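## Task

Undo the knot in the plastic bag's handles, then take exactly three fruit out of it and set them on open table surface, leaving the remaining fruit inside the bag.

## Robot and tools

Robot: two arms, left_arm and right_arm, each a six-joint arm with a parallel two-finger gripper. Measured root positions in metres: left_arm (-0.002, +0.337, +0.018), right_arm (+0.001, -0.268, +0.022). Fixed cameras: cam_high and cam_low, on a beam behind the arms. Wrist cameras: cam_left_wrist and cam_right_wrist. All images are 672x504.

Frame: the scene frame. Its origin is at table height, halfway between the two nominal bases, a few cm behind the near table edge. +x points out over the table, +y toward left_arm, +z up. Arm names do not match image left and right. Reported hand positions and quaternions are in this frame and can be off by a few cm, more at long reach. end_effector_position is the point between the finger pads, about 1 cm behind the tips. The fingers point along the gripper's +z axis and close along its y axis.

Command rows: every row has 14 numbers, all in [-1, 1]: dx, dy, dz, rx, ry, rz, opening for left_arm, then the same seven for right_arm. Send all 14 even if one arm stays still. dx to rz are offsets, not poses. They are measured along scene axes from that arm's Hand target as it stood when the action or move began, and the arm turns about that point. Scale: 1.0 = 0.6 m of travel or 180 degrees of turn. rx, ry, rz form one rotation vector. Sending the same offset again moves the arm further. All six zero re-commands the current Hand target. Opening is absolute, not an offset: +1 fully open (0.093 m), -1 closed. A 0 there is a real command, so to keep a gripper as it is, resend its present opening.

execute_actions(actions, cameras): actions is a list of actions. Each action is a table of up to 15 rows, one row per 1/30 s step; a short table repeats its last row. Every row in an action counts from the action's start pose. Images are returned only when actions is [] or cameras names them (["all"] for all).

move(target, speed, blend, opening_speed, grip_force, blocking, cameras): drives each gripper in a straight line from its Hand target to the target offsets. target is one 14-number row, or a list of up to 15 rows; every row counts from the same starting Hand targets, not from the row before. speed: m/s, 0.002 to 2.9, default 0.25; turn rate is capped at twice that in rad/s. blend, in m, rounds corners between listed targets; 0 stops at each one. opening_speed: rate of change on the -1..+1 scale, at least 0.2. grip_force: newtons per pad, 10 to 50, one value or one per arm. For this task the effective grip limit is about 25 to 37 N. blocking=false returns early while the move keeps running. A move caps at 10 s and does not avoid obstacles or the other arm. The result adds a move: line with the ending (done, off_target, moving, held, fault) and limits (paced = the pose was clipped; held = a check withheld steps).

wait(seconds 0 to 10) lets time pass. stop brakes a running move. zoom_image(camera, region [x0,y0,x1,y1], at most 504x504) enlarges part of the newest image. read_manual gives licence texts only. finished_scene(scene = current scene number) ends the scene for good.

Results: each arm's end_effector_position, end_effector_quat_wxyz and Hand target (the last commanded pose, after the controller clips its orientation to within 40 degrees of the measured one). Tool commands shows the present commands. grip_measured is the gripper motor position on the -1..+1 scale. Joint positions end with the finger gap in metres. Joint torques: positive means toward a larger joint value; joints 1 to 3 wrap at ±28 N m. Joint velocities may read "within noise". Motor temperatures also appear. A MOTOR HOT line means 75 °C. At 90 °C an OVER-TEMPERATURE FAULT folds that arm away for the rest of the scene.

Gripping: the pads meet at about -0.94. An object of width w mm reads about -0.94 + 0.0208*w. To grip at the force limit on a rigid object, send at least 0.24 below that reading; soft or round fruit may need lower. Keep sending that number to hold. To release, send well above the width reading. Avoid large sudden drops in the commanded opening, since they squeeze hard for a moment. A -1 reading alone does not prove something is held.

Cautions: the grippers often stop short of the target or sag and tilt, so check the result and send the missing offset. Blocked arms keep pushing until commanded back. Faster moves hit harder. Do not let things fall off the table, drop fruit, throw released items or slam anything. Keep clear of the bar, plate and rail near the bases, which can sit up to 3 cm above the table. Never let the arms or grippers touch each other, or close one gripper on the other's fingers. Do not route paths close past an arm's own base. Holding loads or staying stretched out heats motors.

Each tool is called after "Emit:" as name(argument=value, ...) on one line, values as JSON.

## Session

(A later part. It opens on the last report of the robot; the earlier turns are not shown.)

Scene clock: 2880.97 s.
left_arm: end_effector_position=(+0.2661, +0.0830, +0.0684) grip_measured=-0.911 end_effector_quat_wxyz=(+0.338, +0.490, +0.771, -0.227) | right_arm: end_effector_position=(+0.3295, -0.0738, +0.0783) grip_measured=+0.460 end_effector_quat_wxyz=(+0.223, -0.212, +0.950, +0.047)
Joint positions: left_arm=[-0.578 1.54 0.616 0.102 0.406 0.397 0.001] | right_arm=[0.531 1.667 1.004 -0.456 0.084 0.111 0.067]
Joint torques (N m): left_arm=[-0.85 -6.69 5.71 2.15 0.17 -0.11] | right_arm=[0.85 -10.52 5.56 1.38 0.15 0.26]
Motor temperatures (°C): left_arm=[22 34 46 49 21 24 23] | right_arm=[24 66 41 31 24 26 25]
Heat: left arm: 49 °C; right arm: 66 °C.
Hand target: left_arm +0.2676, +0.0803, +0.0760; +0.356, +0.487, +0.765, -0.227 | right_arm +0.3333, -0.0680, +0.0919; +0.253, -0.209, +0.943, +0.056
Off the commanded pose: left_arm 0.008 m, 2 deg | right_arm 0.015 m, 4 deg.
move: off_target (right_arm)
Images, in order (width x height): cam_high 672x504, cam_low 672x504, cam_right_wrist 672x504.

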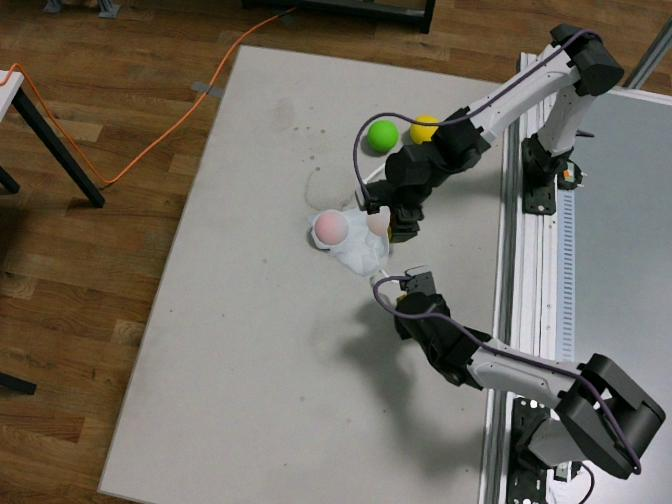

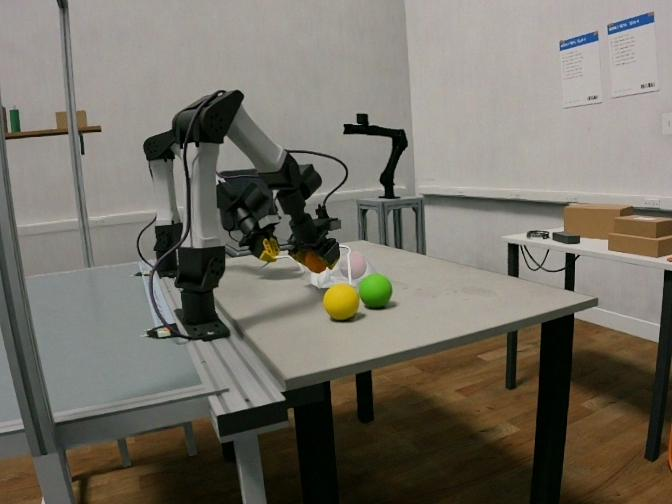

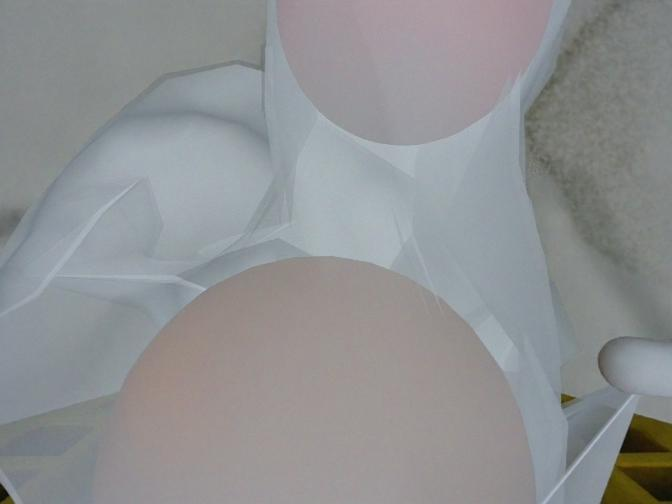

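Emit:
move(target=[[0.0,0.0,0.0,0,0,0,-1, -0.08,-0.04,-0.02,0,0,0,0.2],[0.0,0.0,0.0,0,0,0,-1, -0.08,-0.04,-0.062,0,0,0,0.2]], speed=0.08, blend=[0.01, 0], cameras=["cam_right_wrist","cam_low","cam_high"])

Scene clock: 2892.07 s.
left_arm: end_effector_position=(+0.2661, +0.0830, +0.0684) grip_measured=-0.911 end_effector_quat_wxyz=(+0.338, +0.490, +0.771, -0.227) | right_arm: end_effector_position=(+0.2838, -0.0955, +0.0582) grip_measured=+0.460 end_effector_quat_wxyz=(+0.245, -0.210, +0.945, +0.055)
Joint positions: left_arm=[-0.578 1.54 0.616 0.102 0.406 0.397 0.001] | right_arm=[0.555 1.488 0.711 -0.294 0.095 0.131 0.067]
Joint torques (N m): left_arm=[-0.85 -6.72 5.68 2.16 0.19 -0.11] | right_arm=[0.64 -4.56 5.42 1.49 0.2 0.22]
Motor temperatures (°C): left_arm=[22 34 46 49 21 24 23] | right_arm=[24 62 41 32 24 26 25]
Heat: left arm: 49 °C; right arm: 62 °C.
Hand target: left_arm +0.2676, +0.0803, +0.0760; +0.356, +0.487, +0.765, -0.227 | right_arm +0.2853, -0.0921, +0.0547; +0.253, -0.209, +0.943, +0.056
Off the commanded pose: left_arm 0.008 m, 2 deg | right_arm 0.005 m, 1 deg.
move: done
Images, in order (width x height): cam_high 672x504, cam_low 672x504, cam_right_wrist 672x504.

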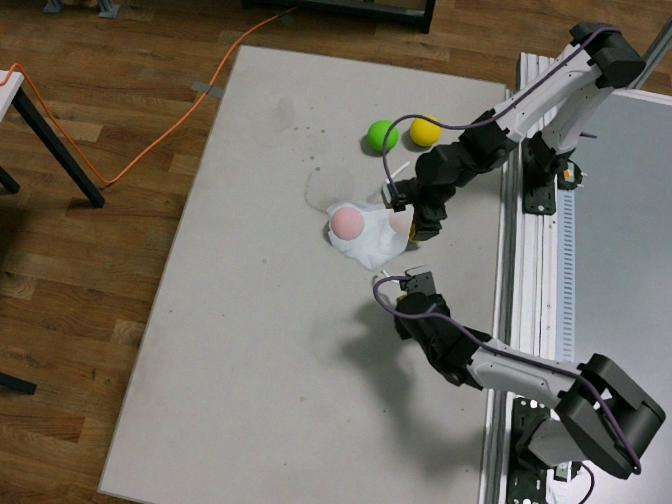

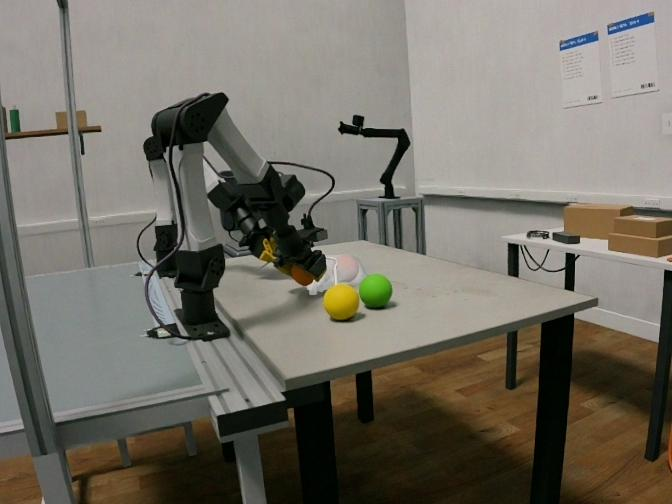

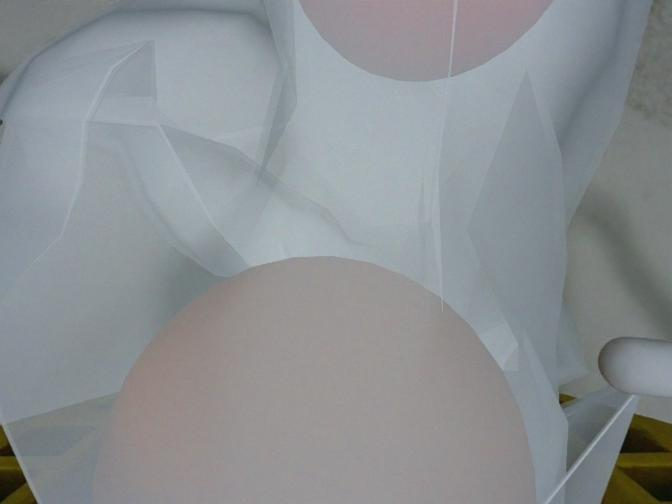

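Emit:
move(target=[0.0,0.0,0.0,0,0,0,-1, -0.012,0.0,-0.022,0,0,0,0.2], speed=0.05, cameras=["cam_low","cam_high"])

Emit:
zoom_image(camera="cam_low", region=[230, 210, 410, 330])

Emit:
zoom_image(camera="cam_high", region=[310, 150, 470, 290])

Scene clock: 2897.87 s.
left_arm: end_effector_position=(+0.2661, +0.0830, +0.0684) grip_measured=-0.911 end_effector_quat_wxyz=(+0.338, +0.490, +0.771, -0.227) | right_arm: end_effector_position=(+0.2776, -0.0952, +0.0460) grip_measured=+0.460 end_effector_quat_wxyz=(+0.247, -0.210, +0.944, +0.056)
Joint positions: left_arm=[-0.578 1.54 0.616 0.102 0.406 0.397 0.001] | right_arm=[0.57 1.498 0.66 -0.232 0.103 0.144 0.067]
Joint torques (N m): left_arm=[-0.81 -6.72 5.68 2.15 0.15 -0.14] | right_arm=[0.79 -4.27 5.23 1.46 0.18 0.22]
Motor temperatures (°C): left_arm=[22 34 46 49 21 24 23] | right_arm=[24 59 40 32 24 26 25]
Heat: left arm: 49 °C; right arm: 59 °C.
Hand target: left_arm +0.2676, +0.0803, +0.0760; +0.356, +0.487, +0.765, -0.227 | right_arm +0.2782, -0.0921, +0.0415; +0.253, -0.209, +0.943, +0.056
Off the commanded pose: left_arm 0.008 m, 2 deg | right_arm 0.006 m, 1 deg.
move: done
Images, in order (width x height): cam_high 672x504, cam_low 672x504.

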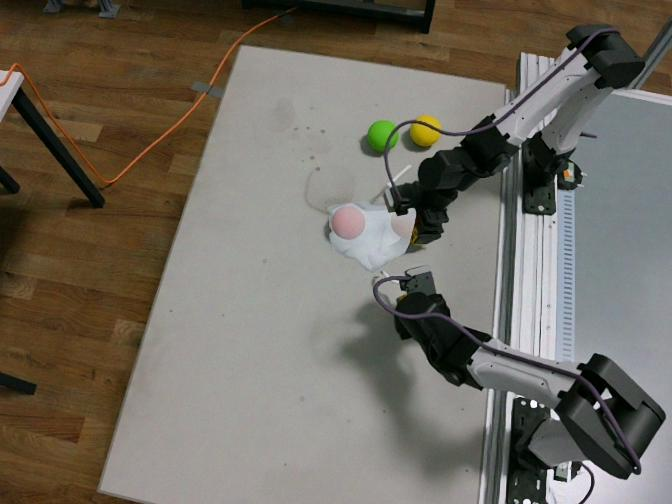

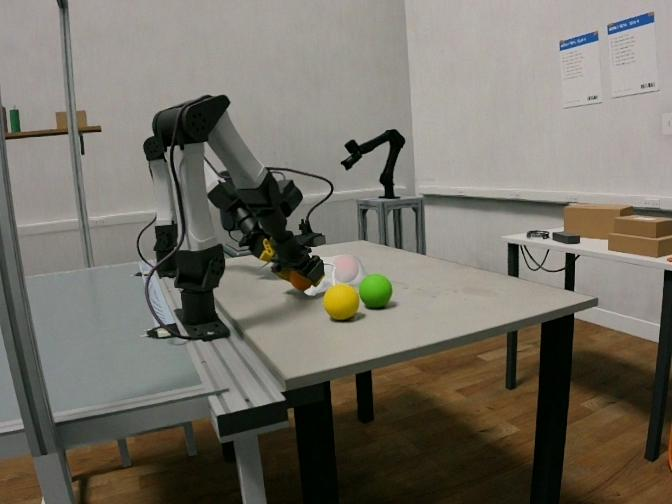

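Scaled by 2.800 from the camera's 672x504 image, which has a finer 960x720 frame.

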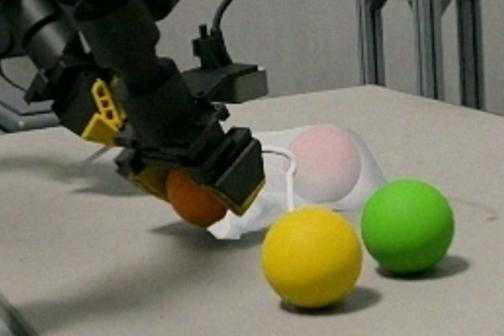

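Scaled by 3.150 from the camera's 672x504 image, which has a finer 960x720 frame.

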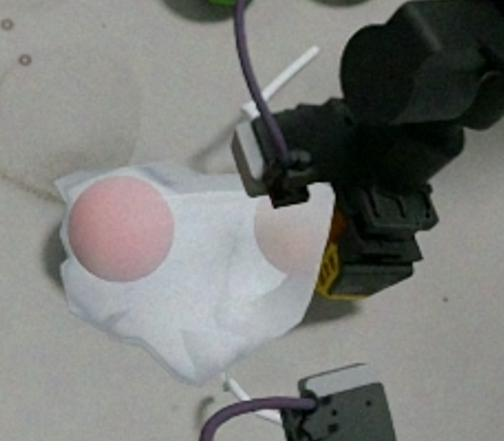

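Emit:
move(target=[0.0,0.0,0.0,0,0,0,-1, 0.0,0.0,-0.012,0,0,0,0.2], speed=0.04)

Scene clock: 2900.73 s.
left_arm: end_effector_position=(+0.2661, +0.0830, +0.0684) grip_measured=-0.911 end_effector_quat_wxyz=(+0.338, +0.490, +0.771, -0.227) | right_arm: end_effector_position=(+0.2826, -0.0922, +0.0438) grip_measured=+0.460 end_effector_quat_wxyz=(+0.260, -0.208, +0.941, +0.060)
Joint positions: left_arm=[-0.578 1.54 0.616 0.102 0.406 0.397 0.001] | right_arm=[0.57 1.514 0.647 -0.176 0.106 0.144 0.067]
Joint torques (N m): left_arm=[-0.79 -6.72 5.79 2.15 0.17 -0.11] | right_arm=[0.55 -4.05 4.74 1.34 0.15 0.19]
Motor temperatures (°C): left_arm=[22 34 45 49 21 24 23] | right_arm=[24 57 40 32 24 26 25]
Heat: left arm: 49 °C; right arm: 57 °C.
Hand target: left_arm +0.2676, +0.0803, +0.0760; +0.356, +0.487, +0.765, -0.227 | right_arm +0.2782, -0.0921, +0.0343; +0.253, -0.209, +0.943, +0.056
Off the commanded pose: left_arm 0.008 m, 2 deg | right_arm 0.010 m, 1 deg.
move: done

Emit:
move(target=[[0.0,0.0,0.0,0,0,0,-1, 0.004,0.0,0.008,0,0,0,0.2],[0.0,0.0,0.0,0,0,0,-1, 0.004,0.0,0.008,0,0,0,0.75]], speed=0.04, opening_speed=0.4, cameras=["cam_right_wrist","cam_low"])

Emit:
zoom_image(camera="cam_low", region=[230, 210, 410, 330])

Scene clock: 2906.27 s.
left_arm: end_effector_position=(+0.2661, +0.0830, +0.0684) grip_measured=-0.911 end_effector_quat_wxyz=(+0.338, +0.490, +0.771, -0.227) | right_arm: end_effector_position=(+0.2826, -0.0921, +0.0437) grip_measured=+0.747 end_effector_quat_wxyz=(+0.260, -0.208, +0.941, +0.060)
Joint positions: left_arm=[-0.578 1.54 0.616 0.102 0.406 0.397 0.001] | right_arm=[0.57 1.514 0.647 -0.175 0.106 0.144 0.081]
Joint torques (N m): left_arm=[-0.83 -6.72 5.72 2.16 0.16 -0.11] | right_arm=[0.12 -4.4 6.35 1.12 0.1 0.17]
Heat: left arm: 49 °C; right arm: 54 °C.
Hand target: left_arm +0.2676, +0.0803, +0.0760; +0.356, +0.487, +0.765, -0.227 | right_arm +0.2806, -0.0920, +0.0392; +0.253, -0.209, +0.943, +0.056
Off the commanded pose: left_arm 0.008 m, 2 deg | right_arm 0.005 m, 1 deg.
move: done
Images, in order (width x height): cam_low 672x504, cam_right_wrist 672x504.

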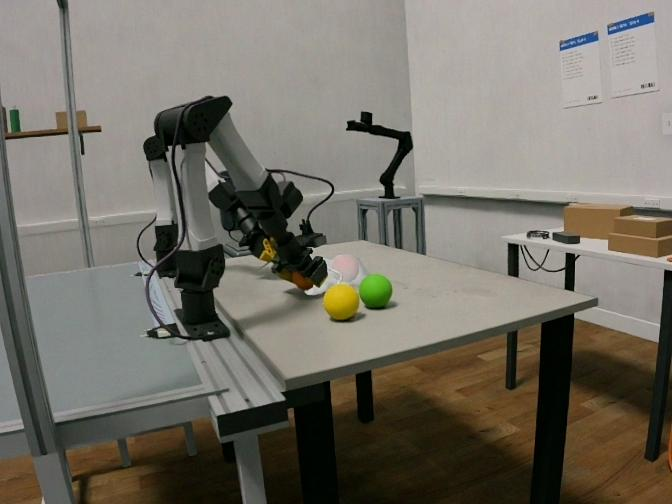

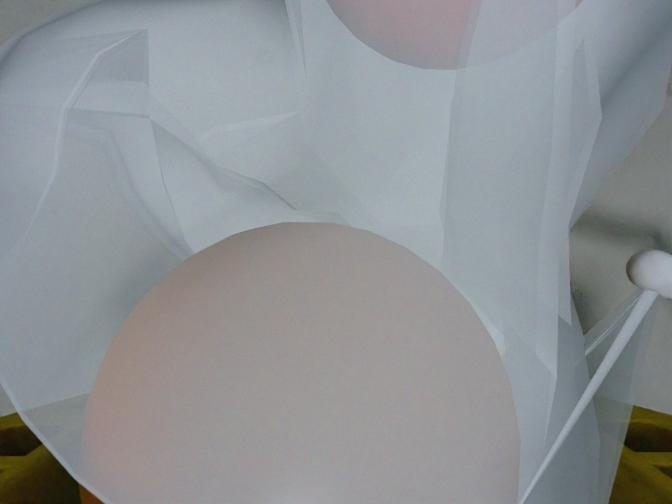

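Scaled by 2.800 from the camera's 672x504 image, which has a finer 960x720 frame.

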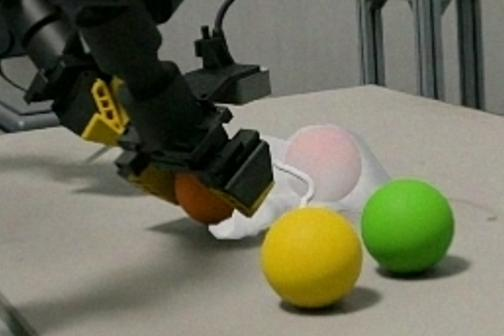

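Emit:
move(target=[[0.0,0.0,0.0,0,0,0,-1, 0.0,0.0,0.003,0,0,0,1.0],[0.0,0.0,0.0,0,0,0,-1, 0.0,0.0,0.003,0,0,-0.14,1.0]], speed=0.1, opening_speed=1.0, cameras=["cam_right_wrist","cam_low"])

Scene clock: 2918.87 s.
left_arm: end_effector_position=(+0.2661, +0.0830, +0.0684) grip_measured=-0.911 end_effector_quat_wxyz=(+0.338, +0.490, +0.771, -0.227) | right_arm: end_effector_position=(+0.2790, -0.0958, +0.0391) grip_measured=+1.000 end_effector_quat_wxyz=(+0.260, +0.002, +0.965, +0.006)
Joint positions: left_arm=[-0.578 1.54 0.616 0.102 0.406 0.397 0.001] | right_arm=[0.693 1.591 0.721 -0.292 0.355 0.661 0.093]
Joint torques (N m): left_arm=[-0.8 -6.69 5.76 2.14 0.16 -0.11] | right_arm=[0.81 -4.67 8.47 0.76 0.43 0.19]
Motor temperatures (°C): left_arm=[22 34 45 49 21 24 23] | right_arm=[24 50 41 31 24 26 24]
Heat: left arm: 49 °C; right arm: 50 °C.
Hand target: left_arm +0.2676, +0.0803, +0.0760; +0.356, +0.487, +0.765, -0.227 | right_arm +0.2806, -0.0921, +0.0409; +0.259, +0.002, +0.966, -0.001
Off the commanded pose: left_arm 0.008 m, 2 deg | right_arm 0.005 m, 1 deg.
move: done
Images, in order (width x height): cam_low 672x504, cam_right_wrist 672x504.

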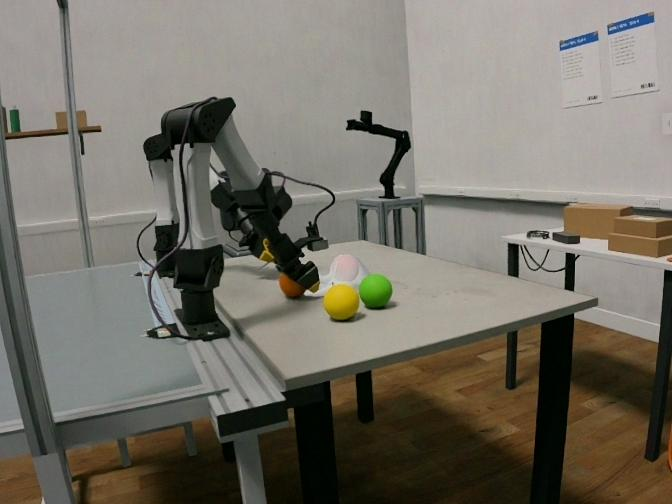

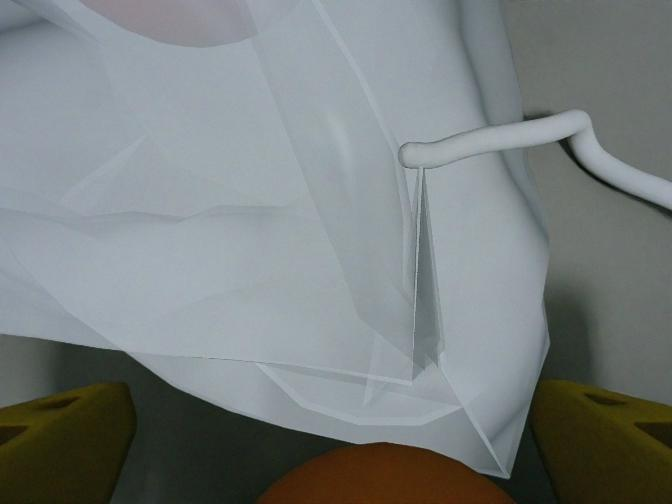

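Emit:
move(target=[[0.0,0.0,0.0,0,0,0,-1, 0.0,-0.014,0.0,0,0,0,1.0],[0.0,0.0,0.0,0,0,0,-1, -0.043,-0.016,0.0,0,0,0,1.0]], speed=0.05, cameras=["cam_right_wrist","cam_low","cam_high"])

Scene clock: 2935.23 s.
left_arm: end_effector_position=(+0.2661, +0.0830, +0.0684) grip_measured=-0.911 end_effector_quat_wxyz=(+0.338, +0.490, +0.771, -0.227) | right_arm: end_effector_position=(+0.2609, -0.0974, +0.0382) grip_measured=+1.000 end_effector_quat_wxyz=(+0.259, +0.002, +0.966, +0.005)
Joint positions: left_arm=[-0.578 1.54 0.616 0.102 0.406 0.397 0.001] | right_arm=[0.737 1.544 0.674 -0.311 0.372 0.705 0.093]
Joint torques (N m): left_arm=[-0.77 -6.67 5.64 2.17 0.18 -0.13] | right_arm=[0.65 -7.97 4.88 0.71 0.44 0.24]
Heat: left arm: 49 °C; right arm: 47 °C.
Hand target: left_arm +0.2676, +0.0803, +0.0760; +0.356, +0.487, +0.765, -0.227 | right_arm +0.2548, -0.1016, +0.0410; +0.259, +0.002, +0.966, +0.000
Off the commanded pose: left_arm 0.008 m, 2 deg | right_arm 0.008 m, 1 deg.
move: done
Images, in order (width x height): cam_high 672x504, cam_low 672x504, cam_right_wrist 672x504.

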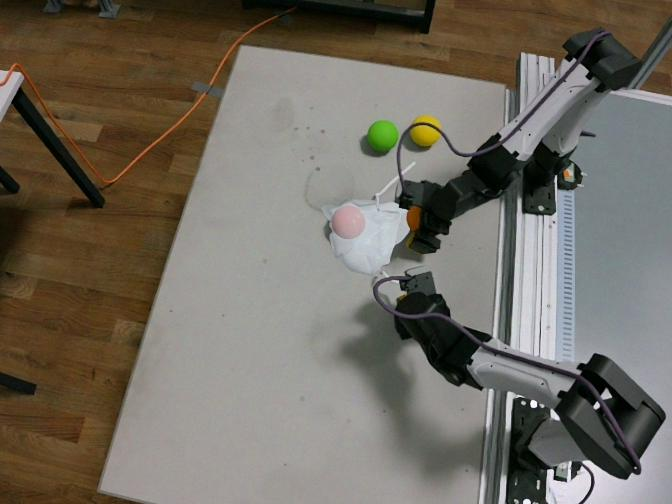

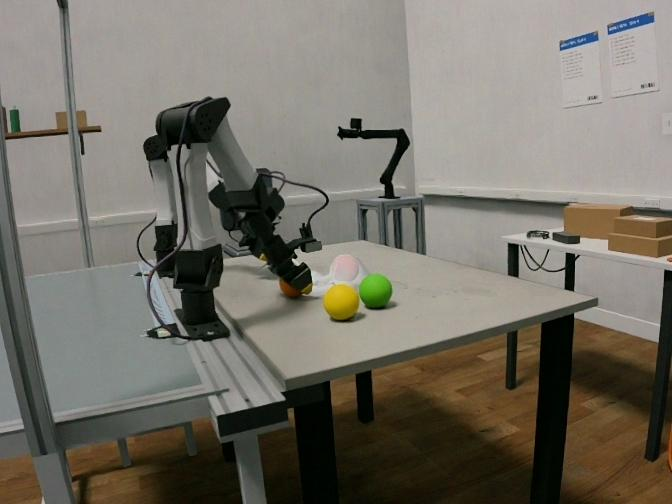

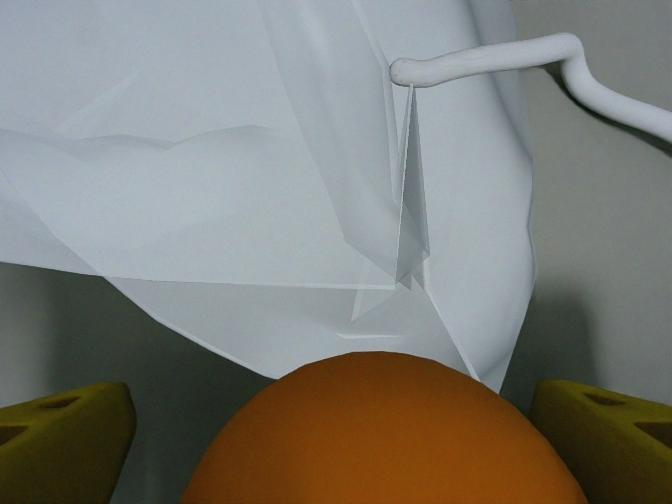

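Emit:
move(target=[[0.0,0.0,0.0,0,0,0,-1, 0.0,-0.022,0.002,0,0,0,1.0],[0.0,0.0,0.0,0,0,0,-1, -0.02,-0.022,0.002,0,0,0,1.0]], speed=0.05, cameras=["cam_right_wrist"])

Scene clock: 2944.70 s.
left_arm: end_effector_position=(+0.2661, +0.0830, +0.0684) grip_measured=-0.911 end_effector_quat_wxyz=(+0.338, +0.490, +0.771, -0.227) | right_arm: end_effector_position=(+0.2490, -0.1107, +0.0405) grip_measured=+1.000 end_effector_quat_wxyz=(+0.260, +0.002, +0.966, +0.005)
Joint positions: left_arm=[-0.578 1.54 0.616 0.102 0.406 0.397 0.001] | right_arm=[0.733 1.465 0.612 -0.325 0.372 0.701 0.093]
Joint torques (N m): left_arm=[-0.83 -6.68 5.76 2.16 0.18 -0.1] | right_arm=[0.59 -7.01 4.92 0.71 0.42 0.2]
Heat: left arm: 49 °C; right arm: 47 °C.
Hand target: left_arm +0.2676, +0.0803, +0.0760; +0.356, +0.487, +0.765, -0.227 | right_arm +0.2427, -0.1149, +0.0421; +0.259, +0.002, +0.966, -0.001
Off the commanded pose: left_arm 0.008 m, 2 deg | right_arm 0.008 m, 1 deg.
move: done
Images, in order (width x height): cam_right_wrist 672x504.

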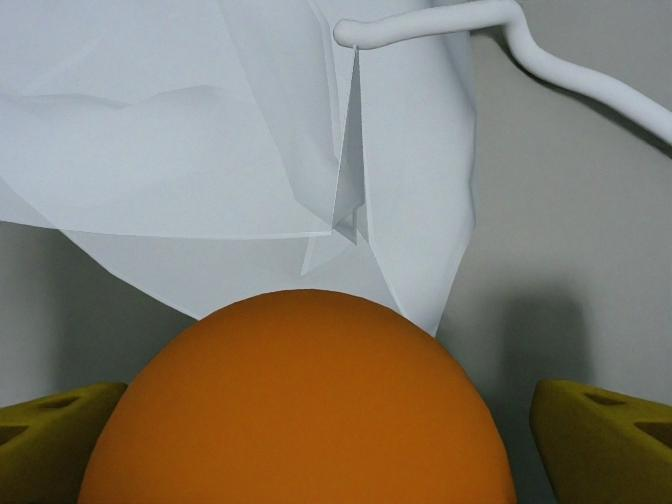

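Emit:
move(target=[0.0,0.0,0.0,0,0,0,-1, 0.0,0.0,0.0,0,0,0,0.2], opening_speed=0.5)

Emit:
move(target=[0.0,0.0,0.0,0,0,0,-1, -0.035,-0.02,0.12,0,0,0,0.2], speed=0.07, cameras=["cam_right_wrist","cam_low","cam_high"])

Scene clock: 2949.47 s.
left_arm: end_effector_position=(+0.2661, +0.0830, +0.0684) grip_measured=-0.911 end_effector_quat_wxyz=(+0.338, +0.490, +0.771, -0.227) | right_arm: end_effector_position=(+0.2490, -0.1108, +0.0405) grip_measured=+0.365 end_effector_quat_wxyz=(+0.260, +0.003, +0.966, +0.005)
Joint positions: left_arm=[-0.578 1.54 0.616 0.102 0.406 0.397 0.001] | right_arm=[0.733 1.465 0.612 -0.326 0.372 0.702 0.063]
Joint torques (N m): left_arm=[-0.84 -6.72 5.68 2.16 0.17 -0.1] | right_arm=[0.72 -7.19 4.89 0.71 0.41 0.22]
Heat: left arm: 49 °C; right arm: 47 °C.
Hand target: left_arm +0.2676, +0.0803, +0.0760; +0.356, +0.487, +0.765, -0.227 | right_arm +0.2427, -0.1149, +0.0421; +0.259, +0.002, +0.966, -0.001
Off the commanded pose: left_arm 0.008 m, 2 deg | right_arm 0.008 m, 1 deg.
move: done

Scene clock: 2951.30 s.
left_arm: end_effector_position=(+0.2661, +0.0830, +0.0684) grip_measured=-0.911 end_effector_quat_wxyz=(+0.338, +0.490, +0.771, -0.227) | right_arm: end_effector_position=(+0.2186, -0.1306, +0.1003) grip_measured=+0.365 end_effector_quat_wxyz=(+0.245, -0.002, +0.970, -0.007)
Joint positions: left_arm=[-0.578 1.54 0.616 0.102 0.406 0.397 0.001] | right_arm=[0.773 1.223 0.715 -0.725 0.382 0.742 0.063]
Joint torques (N m): left_arm=[-0.85 -6.71 5.72 2.16 0.18 -0.11] | right_arm=[0.58 -4.9 9.48 0.61 0.48 0.24]
Heat: left arm: 49 °C; right arm: 47 °C.
Hand target: left_arm +0.2676, +0.0803, +0.0760; +0.356, +0.487, +0.765, -0.227 | right_arm +0.2218, -0.1269, +0.1142; +0.259, +0.002, +0.966, +0.000
Off the commanded pose: left_arm 0.008 m, 2 deg | right_arm 0.015 m, 2 deg.
move: off_target (right_arm)
Images, in order (width x height): cam_high 672x504, cam_low 672x504, cam_right_wrist 672x504.

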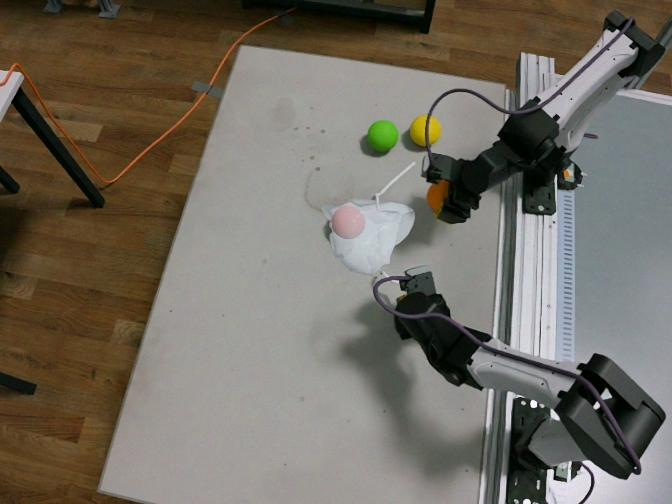

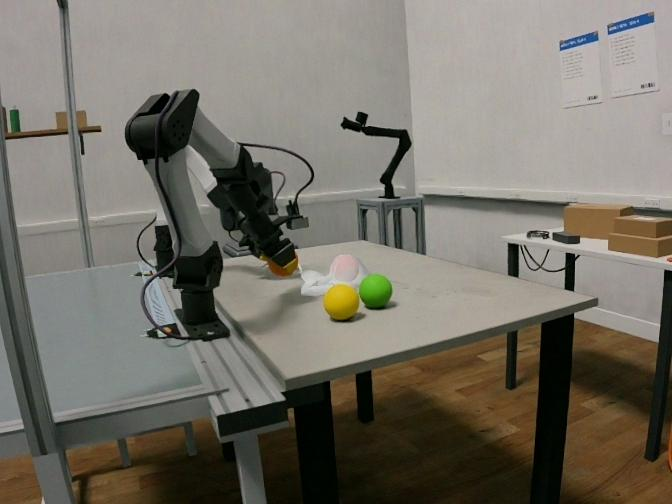

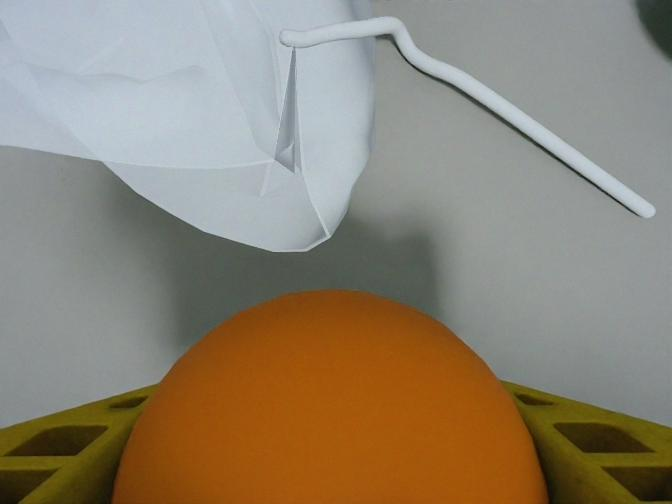

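Emit:
move(target=[[0.0,0.0,0.0,0,0,0,-1, -0.004,-0.12,0.0,0,0,0,0.2],[0.0,0.0,0.0,0,0,0,-1, -0.004,-0.12,-0.10,0,0,0,0.2]], speed=0.08, blend=[0.005, 0], cameras=["cam_right_wrist","cam_low","cam_high"])

Scene clock: 2959.60 s.
left_arm: end_effector_position=(+0.2661, +0.0830, +0.0684) grip_measured=-0.911 end_effector_quat_wxyz=(+0.338, +0.490, +0.771, -0.227) | right_arm: end_effector_position=(+0.2166, -0.2007, +0.0570) grip_measured=+0.365 end_effector_quat_wxyz=(+0.255, +0.003, +0.967, -0.008)
Joint positions: left_arm=[-0.578 1.54 0.616 0.102 0.406 0.397 0.001] | right_arm=[0.47 1.022 0.413 -0.511 0.279 0.449 0.063]
Joint torques (N m): left_arm=[-0.83 -6.69 5.74 2.17 0.18 -0.1] | right_arm=[-1.24 -1.2 5.59 1.35 0.09 0.06]
Motor temperatures (°C): left_arm=[22 34 45 49 21 24 23] | right_arm=[24 45 42 30 25 26 25]
Heat: left arm: 49 °C; right arm: 45 °C.
Hand target: left_arm +0.2676, +0.0803, +0.0760; +0.356, +0.487, +0.765, -0.227 | right_arm +0.2194, -0.1989, +0.0542; +0.259, +0.002, +0.966, -0.001
Off the commanded pose: left_arm 0.008 m, 2 deg | right_arm 0.004 m, 1 deg.
move: done
Images, in order (width x height): cam_high 672x504, cam_low 672x504, cam_right_wrist 672x504.

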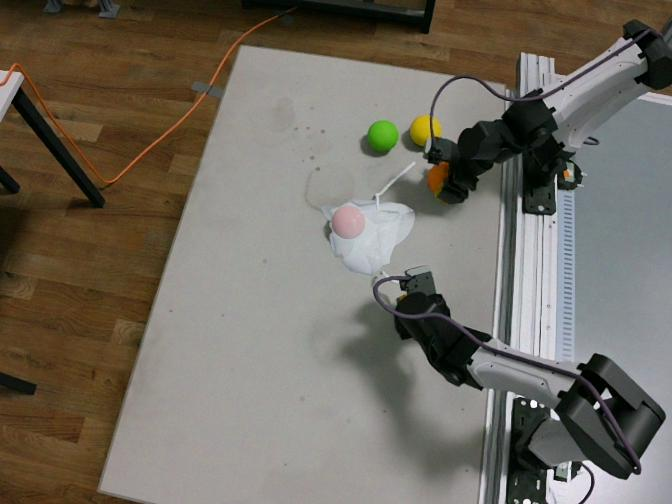

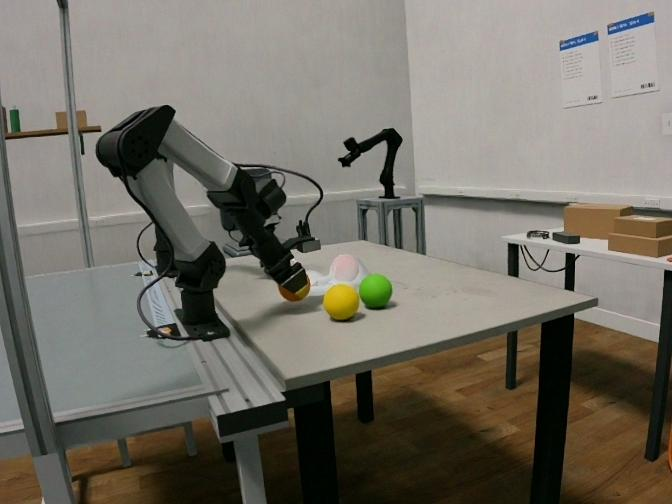

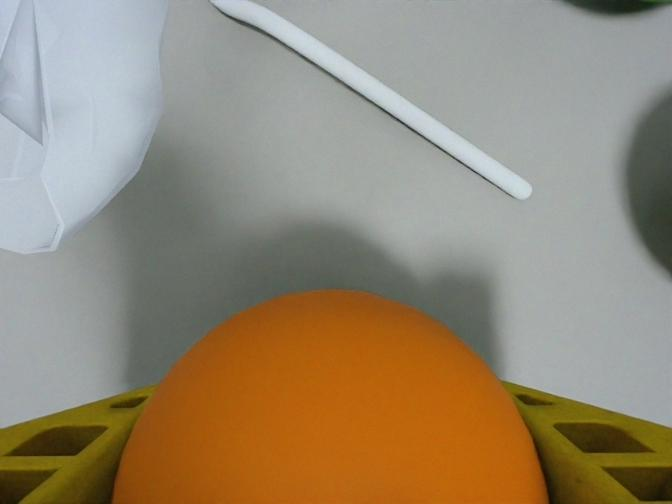

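Now lower in small steps until contact.

Emit:
move(target=[0.0,0.0,0.0,0,0,0,-1, 0.0,0.0,-0.018,0,0,0,0.2], speed=0.04)

Emit:
move(target=[0.0,0.0,0.0,0,0,0,-1, 0.0,0.0,-0.008,0,0,0,0.2], speed=0.03)

Scene clock: 2963.53 s.
left_arm: end_effector_position=(+0.2661, +0.0830, +0.0684) grip_measured=-0.911 end_effector_quat_wxyz=(+0.338, +0.490, +0.771, -0.227) | right_arm: end_effector_position=(+0.2168, -0.2002, +0.0462) grip_measured=+0.365 end_effector_quat_wxyz=(+0.255, +0.002, +0.967, -0.007)
Joint positions: left_arm=[-0.578 1.54 0.616 0.102 0.406 0.397 0.001] | right_arm=[0.47 1.05 0.379 -0.447 0.278 0.448 0.063]
Joint torques (N m): left_arm=[-0.84 -6.68 5.79 2.15 0.17 -0.12] | right_arm=[-1.33 -1.35 5.68 1.33 0.08 0]
Heat: left arm: 49 °C; right arm: 45 °C.
Hand target: left_arm +0.2676, +0.0803, +0.0760; +0.356, +0.487, +0.765, -0.227 | right_arm +0.2193, -0.1989, +0.0433; +0.259, +0.002, +0.966, -0.001
Off the commanded pose: left_arm 0.008 m, 2 deg | right_arm 0.004 m, 1 deg.
move: done

Scene clock: 2964.50 s.
left_arm: end_effector_position=(+0.2661, +0.0830, +0.0684) grip_measured=-0.911 end_effector_quat_wxyz=(+0.338, +0.490, +0.771, -0.227) | right_arm: end_effector_position=(+0.2169, -0.1999, +0.0415) grip_measured=+0.365 end_effector_quat_wxyz=(+0.255, +0.002, +0.967, -0.007)
Joint positions: left_arm=[-0.578 1.54 0.616 0.102 0.406 0.397 0.001] | right_arm=[0.47 1.064 0.364 -0.418 0.278 0.447 0.063]
Joint torques (N m): left_arm=[-0.85 -6.69 5.67 2.14 0.17 -0.11] | right_arm=[-1.37 -1.32 5.33 1.34 0.07 0.03]
Heat: left arm: 49 °C; right arm: 44 °C.
Hand target: left_arm +0.2676, +0.0803, +0.0760; +0.356, +0.487, +0.765, -0.227 | right_arm +0.2194, -0.1989, +0.0386; +0.259, +0.002, +0.966, -0.001
Off the commanded pose: left_arm 0.008 m, 2 deg | right_arm 0.004 m, 1 deg.
move: done

Emit:
move(target=[0.0,0.0,0.0,0,0,0,-1, 0.0,0.0,-0.007,0,0,0,0.2], speed=0.03)

Emit:
move(target=[0.0,0.0,0.0,0,0,0,-1, 0.0,0.0,-0.006,0,0,0,0.2], speed=0.03)

Scene clock: 2967.63 s.
left_arm: end_effector_position=(+0.2661, +0.0830, +0.0684) grip_measured=-0.911 end_effector_quat_wxyz=(+0.338, +0.490, +0.771, -0.227) | right_arm: end_effector_position=(+0.2191, -0.1993, +0.0398) grip_measured=+0.365 end_effector_quat_wxyz=(+0.259, +0.003, +0.966, -0.006)
Joint positions: left_arm=[-0.578 1.54 0.616 0.102 0.406 0.397 0.001] | right_arm=[0.467 1.075 0.357 -0.391 0.278 0.446 0.063]
Joint torques (N m): left_arm=[-0.77 -6.71 5.63 2.15 0.18 -0.11] | right_arm=[-1.09 -1.14 4.89 1.37 0.08 0.07]
Heat: left arm: 49 °C; right arm: 44 °C.
Hand target: left_arm +0.2676, +0.0803, +0.0760; +0.356, +0.487, +0.765, -0.227 | right_arm +0.2194, -0.1989, +0.0344; +0.259, +0.002, +0.966, -0.001
Off the commanded pose: left_arm 0.008 m, 2 deg | right_arm 0.005 m, 1 deg.
move: done

Scene clock: 2968.37 s.
left_arm: end_effector_position=(+0.2661, +0.0830, +0.0684) grip_measured=-0.911 end_effector_quat_wxyz=(+0.338, +0.490, +0.771, -0.227) | right_arm: end_effector_position=(+0.2198, -0.1989, +0.0385) grip_measured=+0.365 end_effector_quat_wxyz=(+0.262, +0.003, +0.965, -0.004)
Joint positions: left_arm=[-0.578 1.54 0.616 0.102 0.406 0.397 0.001] | right_arm=[0.467 1.078 0.349 -0.374 0.278 0.445 0.063]
Joint torques (N m): left_arm=[-0.77 -6.71 5.71 2.16 0.18 -0.12] | right_arm=[-1.2 -0.5 4.64 1.43 0.1 0.04]
Heat: left arm: 49 °C; right arm: 44 °C.
Hand target: left_arm +0.2676, +0.0803, +0.0760; +0.356, +0.487, +0.765, -0.227 | right_arm +0.2194, -0.1989, +0.0308; +0.259, +0.002, +0.966, -0.001
Off the commanded pose: left_arm 0.008 m, 2 deg | right_arm 0.008 m, 1 deg.
move: done

Emit:
move(target=[[0.0,0.0,0.0,0,0,0,-1, 0.0,0.0,0.008,0,0,0,0.2],[0.0,0.0,0.0,0,0,0,-1, 0.0,0.0,0.008,0,0,0,0.6],[0.0,0.0,0.0,0,0,0,-1, 0.0,0.0,0.008,0,0,0,1.0]], speed=0.04, opening_speed=0.4, cameras=["cam_right_wrist"])

Scene clock: 2975.30 s.
left_arm: end_effector_position=(+0.2661, +0.0830, +0.0684) grip_measured=-0.911 end_effector_quat_wxyz=(+0.338, +0.490, +0.771, -0.227) | right_arm: end_effector_position=(+0.2202, -0.1986, +0.0387) grip_measured=+1.000 end_effector_quat_wxyz=(+0.263, +0.003, +0.965, -0.004)
Joint positions: left_arm=[-0.578 1.54 0.616 0.102 0.406 0.397 0.001] | right_arm=[0.467 1.078 0.349 -0.372 0.277 0.445 0.093]
Joint torques (N m): left_arm=[-0.79 -6.71 5.72 2.16 0.17 -0.11] | right_arm=[-1.21 -1.66 5.78 1.17 0.11 0.04]
Heat: left arm: 49 °C; right arm: 43 °C.
Hand target: left_arm +0.2676, +0.0803, +0.0760; +0.356, +0.487, +0.765, -0.227 | right_arm +0.2195, -0.1989, +0.0356; +0.259, +0.002, +0.966, -0.001
Off the commanded pose: left_arm 0.008 m, 2 deg | right_arm 0.003 m, 1 deg.
move: done
Images, in order (width x height): cam_right_wrist 672x504.

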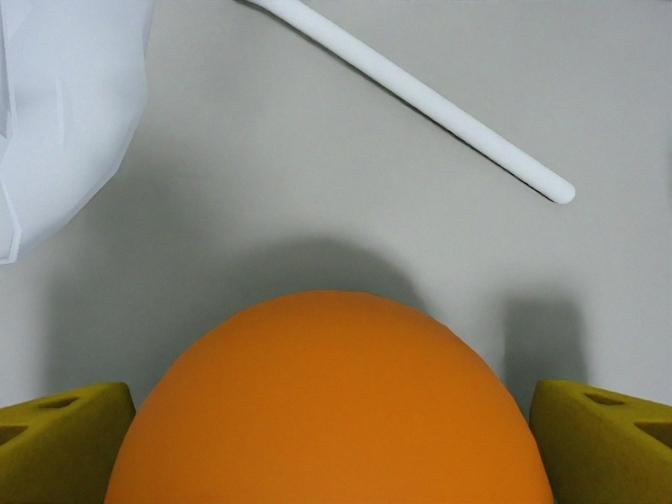

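Emit:
move(target=[[0.0,0.0,0.0,0,0,0,-1, -0.075,0.0,0.14,0,0,0,1.0],[0.0,0.0,0.0,0,0,0,-1, -0.075,0.0,0.26,0,0,0,1.0]], speed=0.07, blend=[0.01, 0], cameras=["cam_right_wrist","cam_low","cam_high","cam_left_wrist"])

Scene clock: 2984.10 s.
left_arm: end_effector_position=(+0.2661, +0.0830, +0.0684) grip_measured=-0.911 end_effector_quat_wxyz=(+0.338, +0.490, +0.771, -0.227) | right_arm: end_effector_position=(+0.1751, -0.1982, +0.1849) grip_measured=+1.000 end_effector_quat_wxyz=(+0.257, +0.001, +0.966, +0.003)
Joint positions: left_arm=[-0.578 1.54 0.616 0.102 0.406 0.397 0.001] | right_arm=[0.666 0.834 0.864 -1.192 0.345 0.634 0.093]
Joint torques (N m): left_arm=[-0.81 -6.65 5.72 2.15 0.17 -0.11] | right_arm=[0.66 0.18 9.17 0.7 0.38 0.22]
Heat: left arm: 49 °C; right arm: 42 °C.
Hand target: left_arm +0.2676, +0.0803, +0.0760; +0.356, +0.487, +0.765, -0.227 | right_arm +0.1744, -0.1989, +0.1916; +0.259, +0.002, +0.966, -0.001
Off the commanded pose: left_arm 0.008 m, 2 deg | right_arm 0.007 m, 0 deg.
move: done

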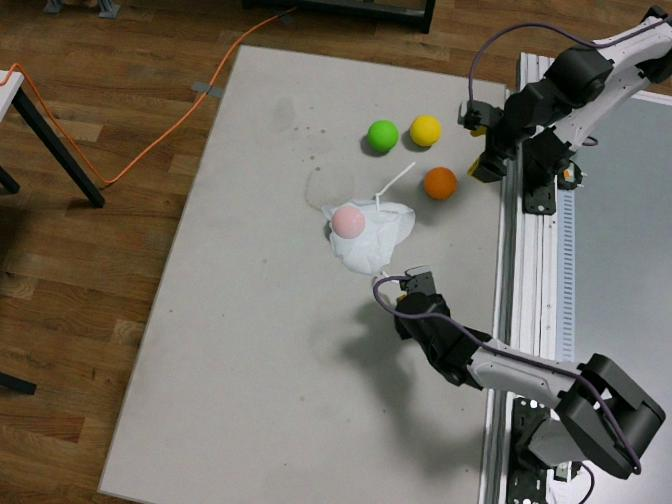

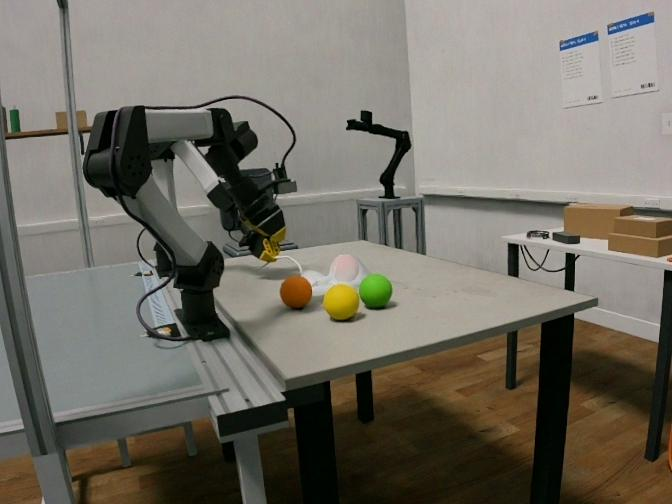

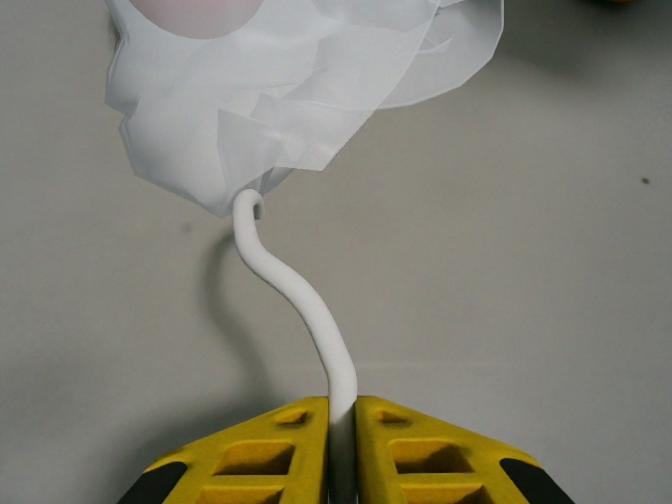

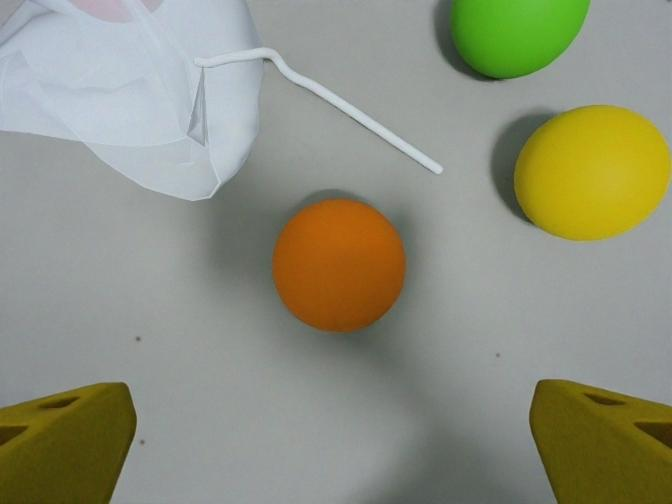

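Emit:
move(target=[[0.0,0.0,-0.067,0,0,0,-1, 0.0,0.0,0.0,0,0,0,1.0],[0.0,0.0,-0.067,0,0,0,-0.3, 0.0,0.0,0.0,0,0,0,1.0]], speed=0.05, opening_speed=0.5, cameras=["cam_left_wrist"])

Scene clock: 2989.87 s.
left_arm: end_effector_position=(+0.2656, +0.0827, +0.0359) grip_measured=-0.302 end_effector_quat_wxyz=(+0.345, +0.490, +0.768, -0.227) | right_arm: end_effector_position=(+0.1750, -0.1982, +0.1849) grip_measured=+1.000 end_effector_quat_wxyz=(+0.257, +0.001, +0.966, +0.003)
Joint positions: left_arm=[-0.578 1.657 0.544 0.308 0.406 0.397 0.031] | right_arm=[0.666 0.834 0.864 -1.192 0.345 0.634 0.093]
Joint torques (N m): left_arm=[-0.61 -4.64 5.03 2.3 0.18 -0.1] | right_arm=[0.61 0.13 9.18 0.74 0.38 0.18]
Heat: left arm: 49 °C; right arm: 42 °C.
Hand target: left_arm +0.2676, +0.0803, +0.0357; +0.356, +0.487, +0.765, -0.227 | right_arm +0.1744, -0.1989, +0.1916; +0.259, +0.002, +0.966, -0.001
Off the commanded pose: left_arm 0.003 m, 1 deg | right_arm 0.007 m, 0 deg.
move: done
Images, in order (width x height): cam_left_wrist 672x504.

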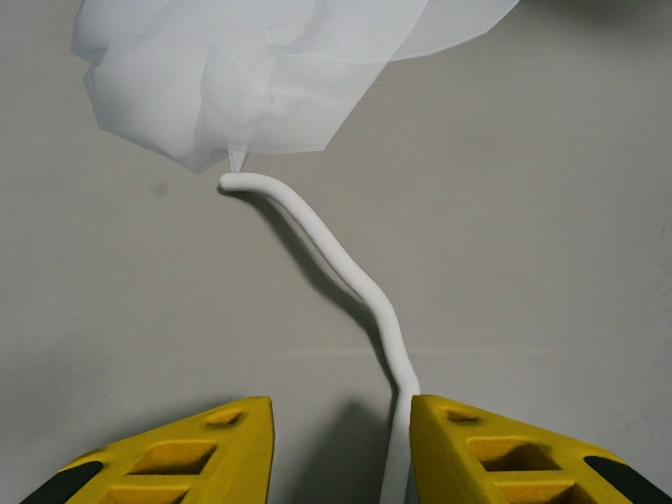

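Emit:
move(target=[[0.0,0.0,0.0,0,0,0,0.3, 0.0,0.0,0.0,0,0,0,1.0],[-0.055,0.13,0.13,0,0,0,0.3, 0.0,0.0,0.0,0,0,0,1.0]], speed=0.07, opening_speed=0.6, cameras=["all"])

Scene clock: 2997.30 s.
left_arm: end_effector_position=(+0.2372, +0.1587, +0.1071) grip_measured=+0.298 end_effector_quat_wxyz=(+0.360, +0.482, +0.768, -0.219) | right_arm: end_effector_position=(+0.1750, -0.1982, +0.1849) grip_measured=+1.000 end_effector_quat_wxyz=(+0.257, +0.001, +0.966, +0.003)
Joint positions: left_arm=[-0.35 1.141 0.499 -0.215 0.539 0.57 0.059] | right_arm=[0.666 0.834 0.864 -1.192 0.345 0.634 0.093]
Joint torques (N m): left_arm=[0.2 -3.64 9.61 1.23 0.66 0.19] | right_arm=[0.47 0.17 9.09 0.72 0.4 0.25]
Motor temperatures (°C): left_arm=[22 33 44 49 21 24 23] | right_arm=[24 40 42 30 24 26 24]
Heat: left arm: 49 °C; right arm: 42 °C.
Hand target: left_arm +0.2346, +0.1583, +0.1137; +0.356, +0.487, +0.765, -0.227 | right_arm +0.1744, -0.1989, +0.1916; +0.259, +0.002, +0.966, -0.001
Off the commanded pose: left_arm 0.007 m, 1 deg | right_arm 0.007 m, 0 deg.
move: done

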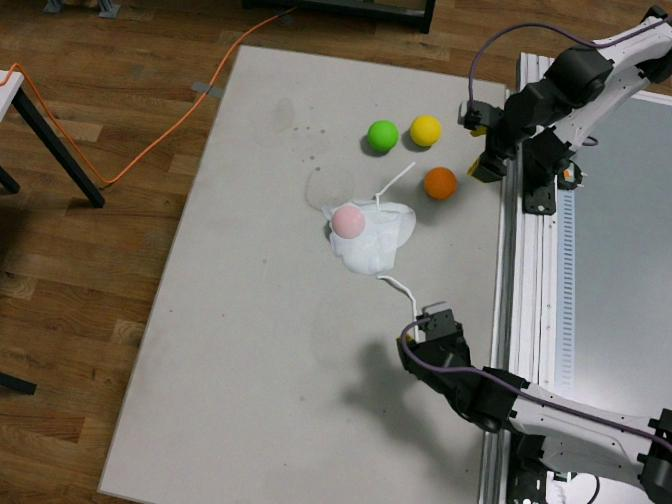

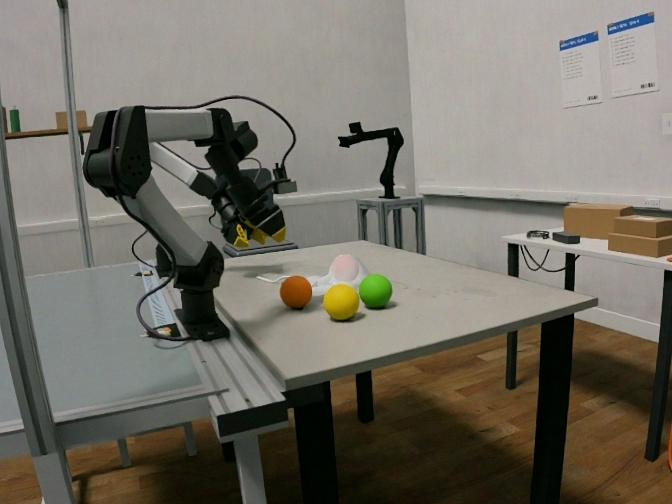

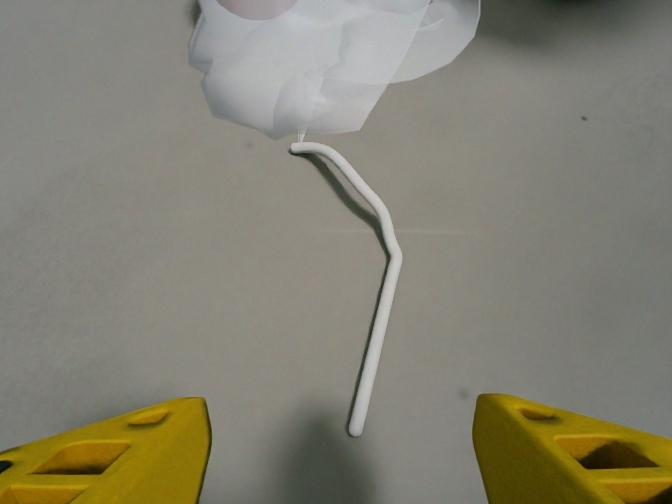

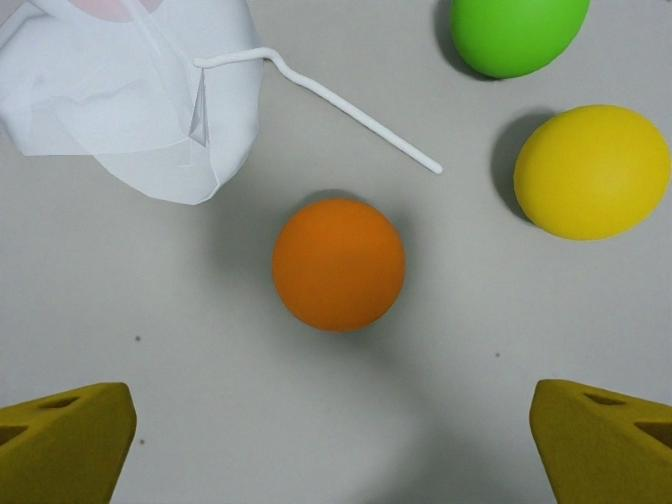

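Emit:
zoom_image(camera="cam_high", region=[300, 110, 470, 300])

Emit:
zoom_image(camera="cam_low", region=[230, 230, 410, 330])

Scaled by 2.653 from the camera's 672x504 image, which has a finer 960x720 frame.

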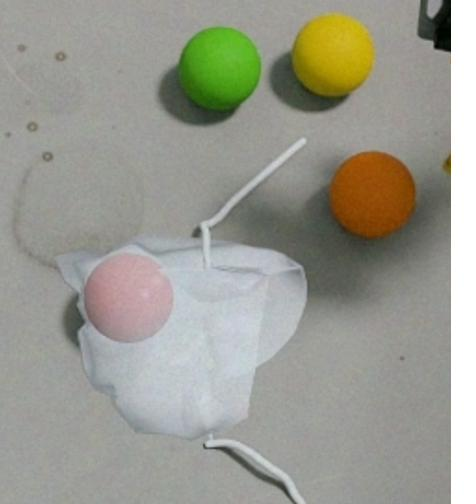

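Scaled by 2.800 from the camera's 672x504 image, which has a finer 960x720 frame.

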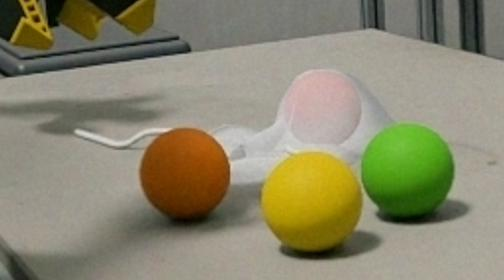

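Emit:
finished_scene(scene=1)

The scene is finished: the task was done.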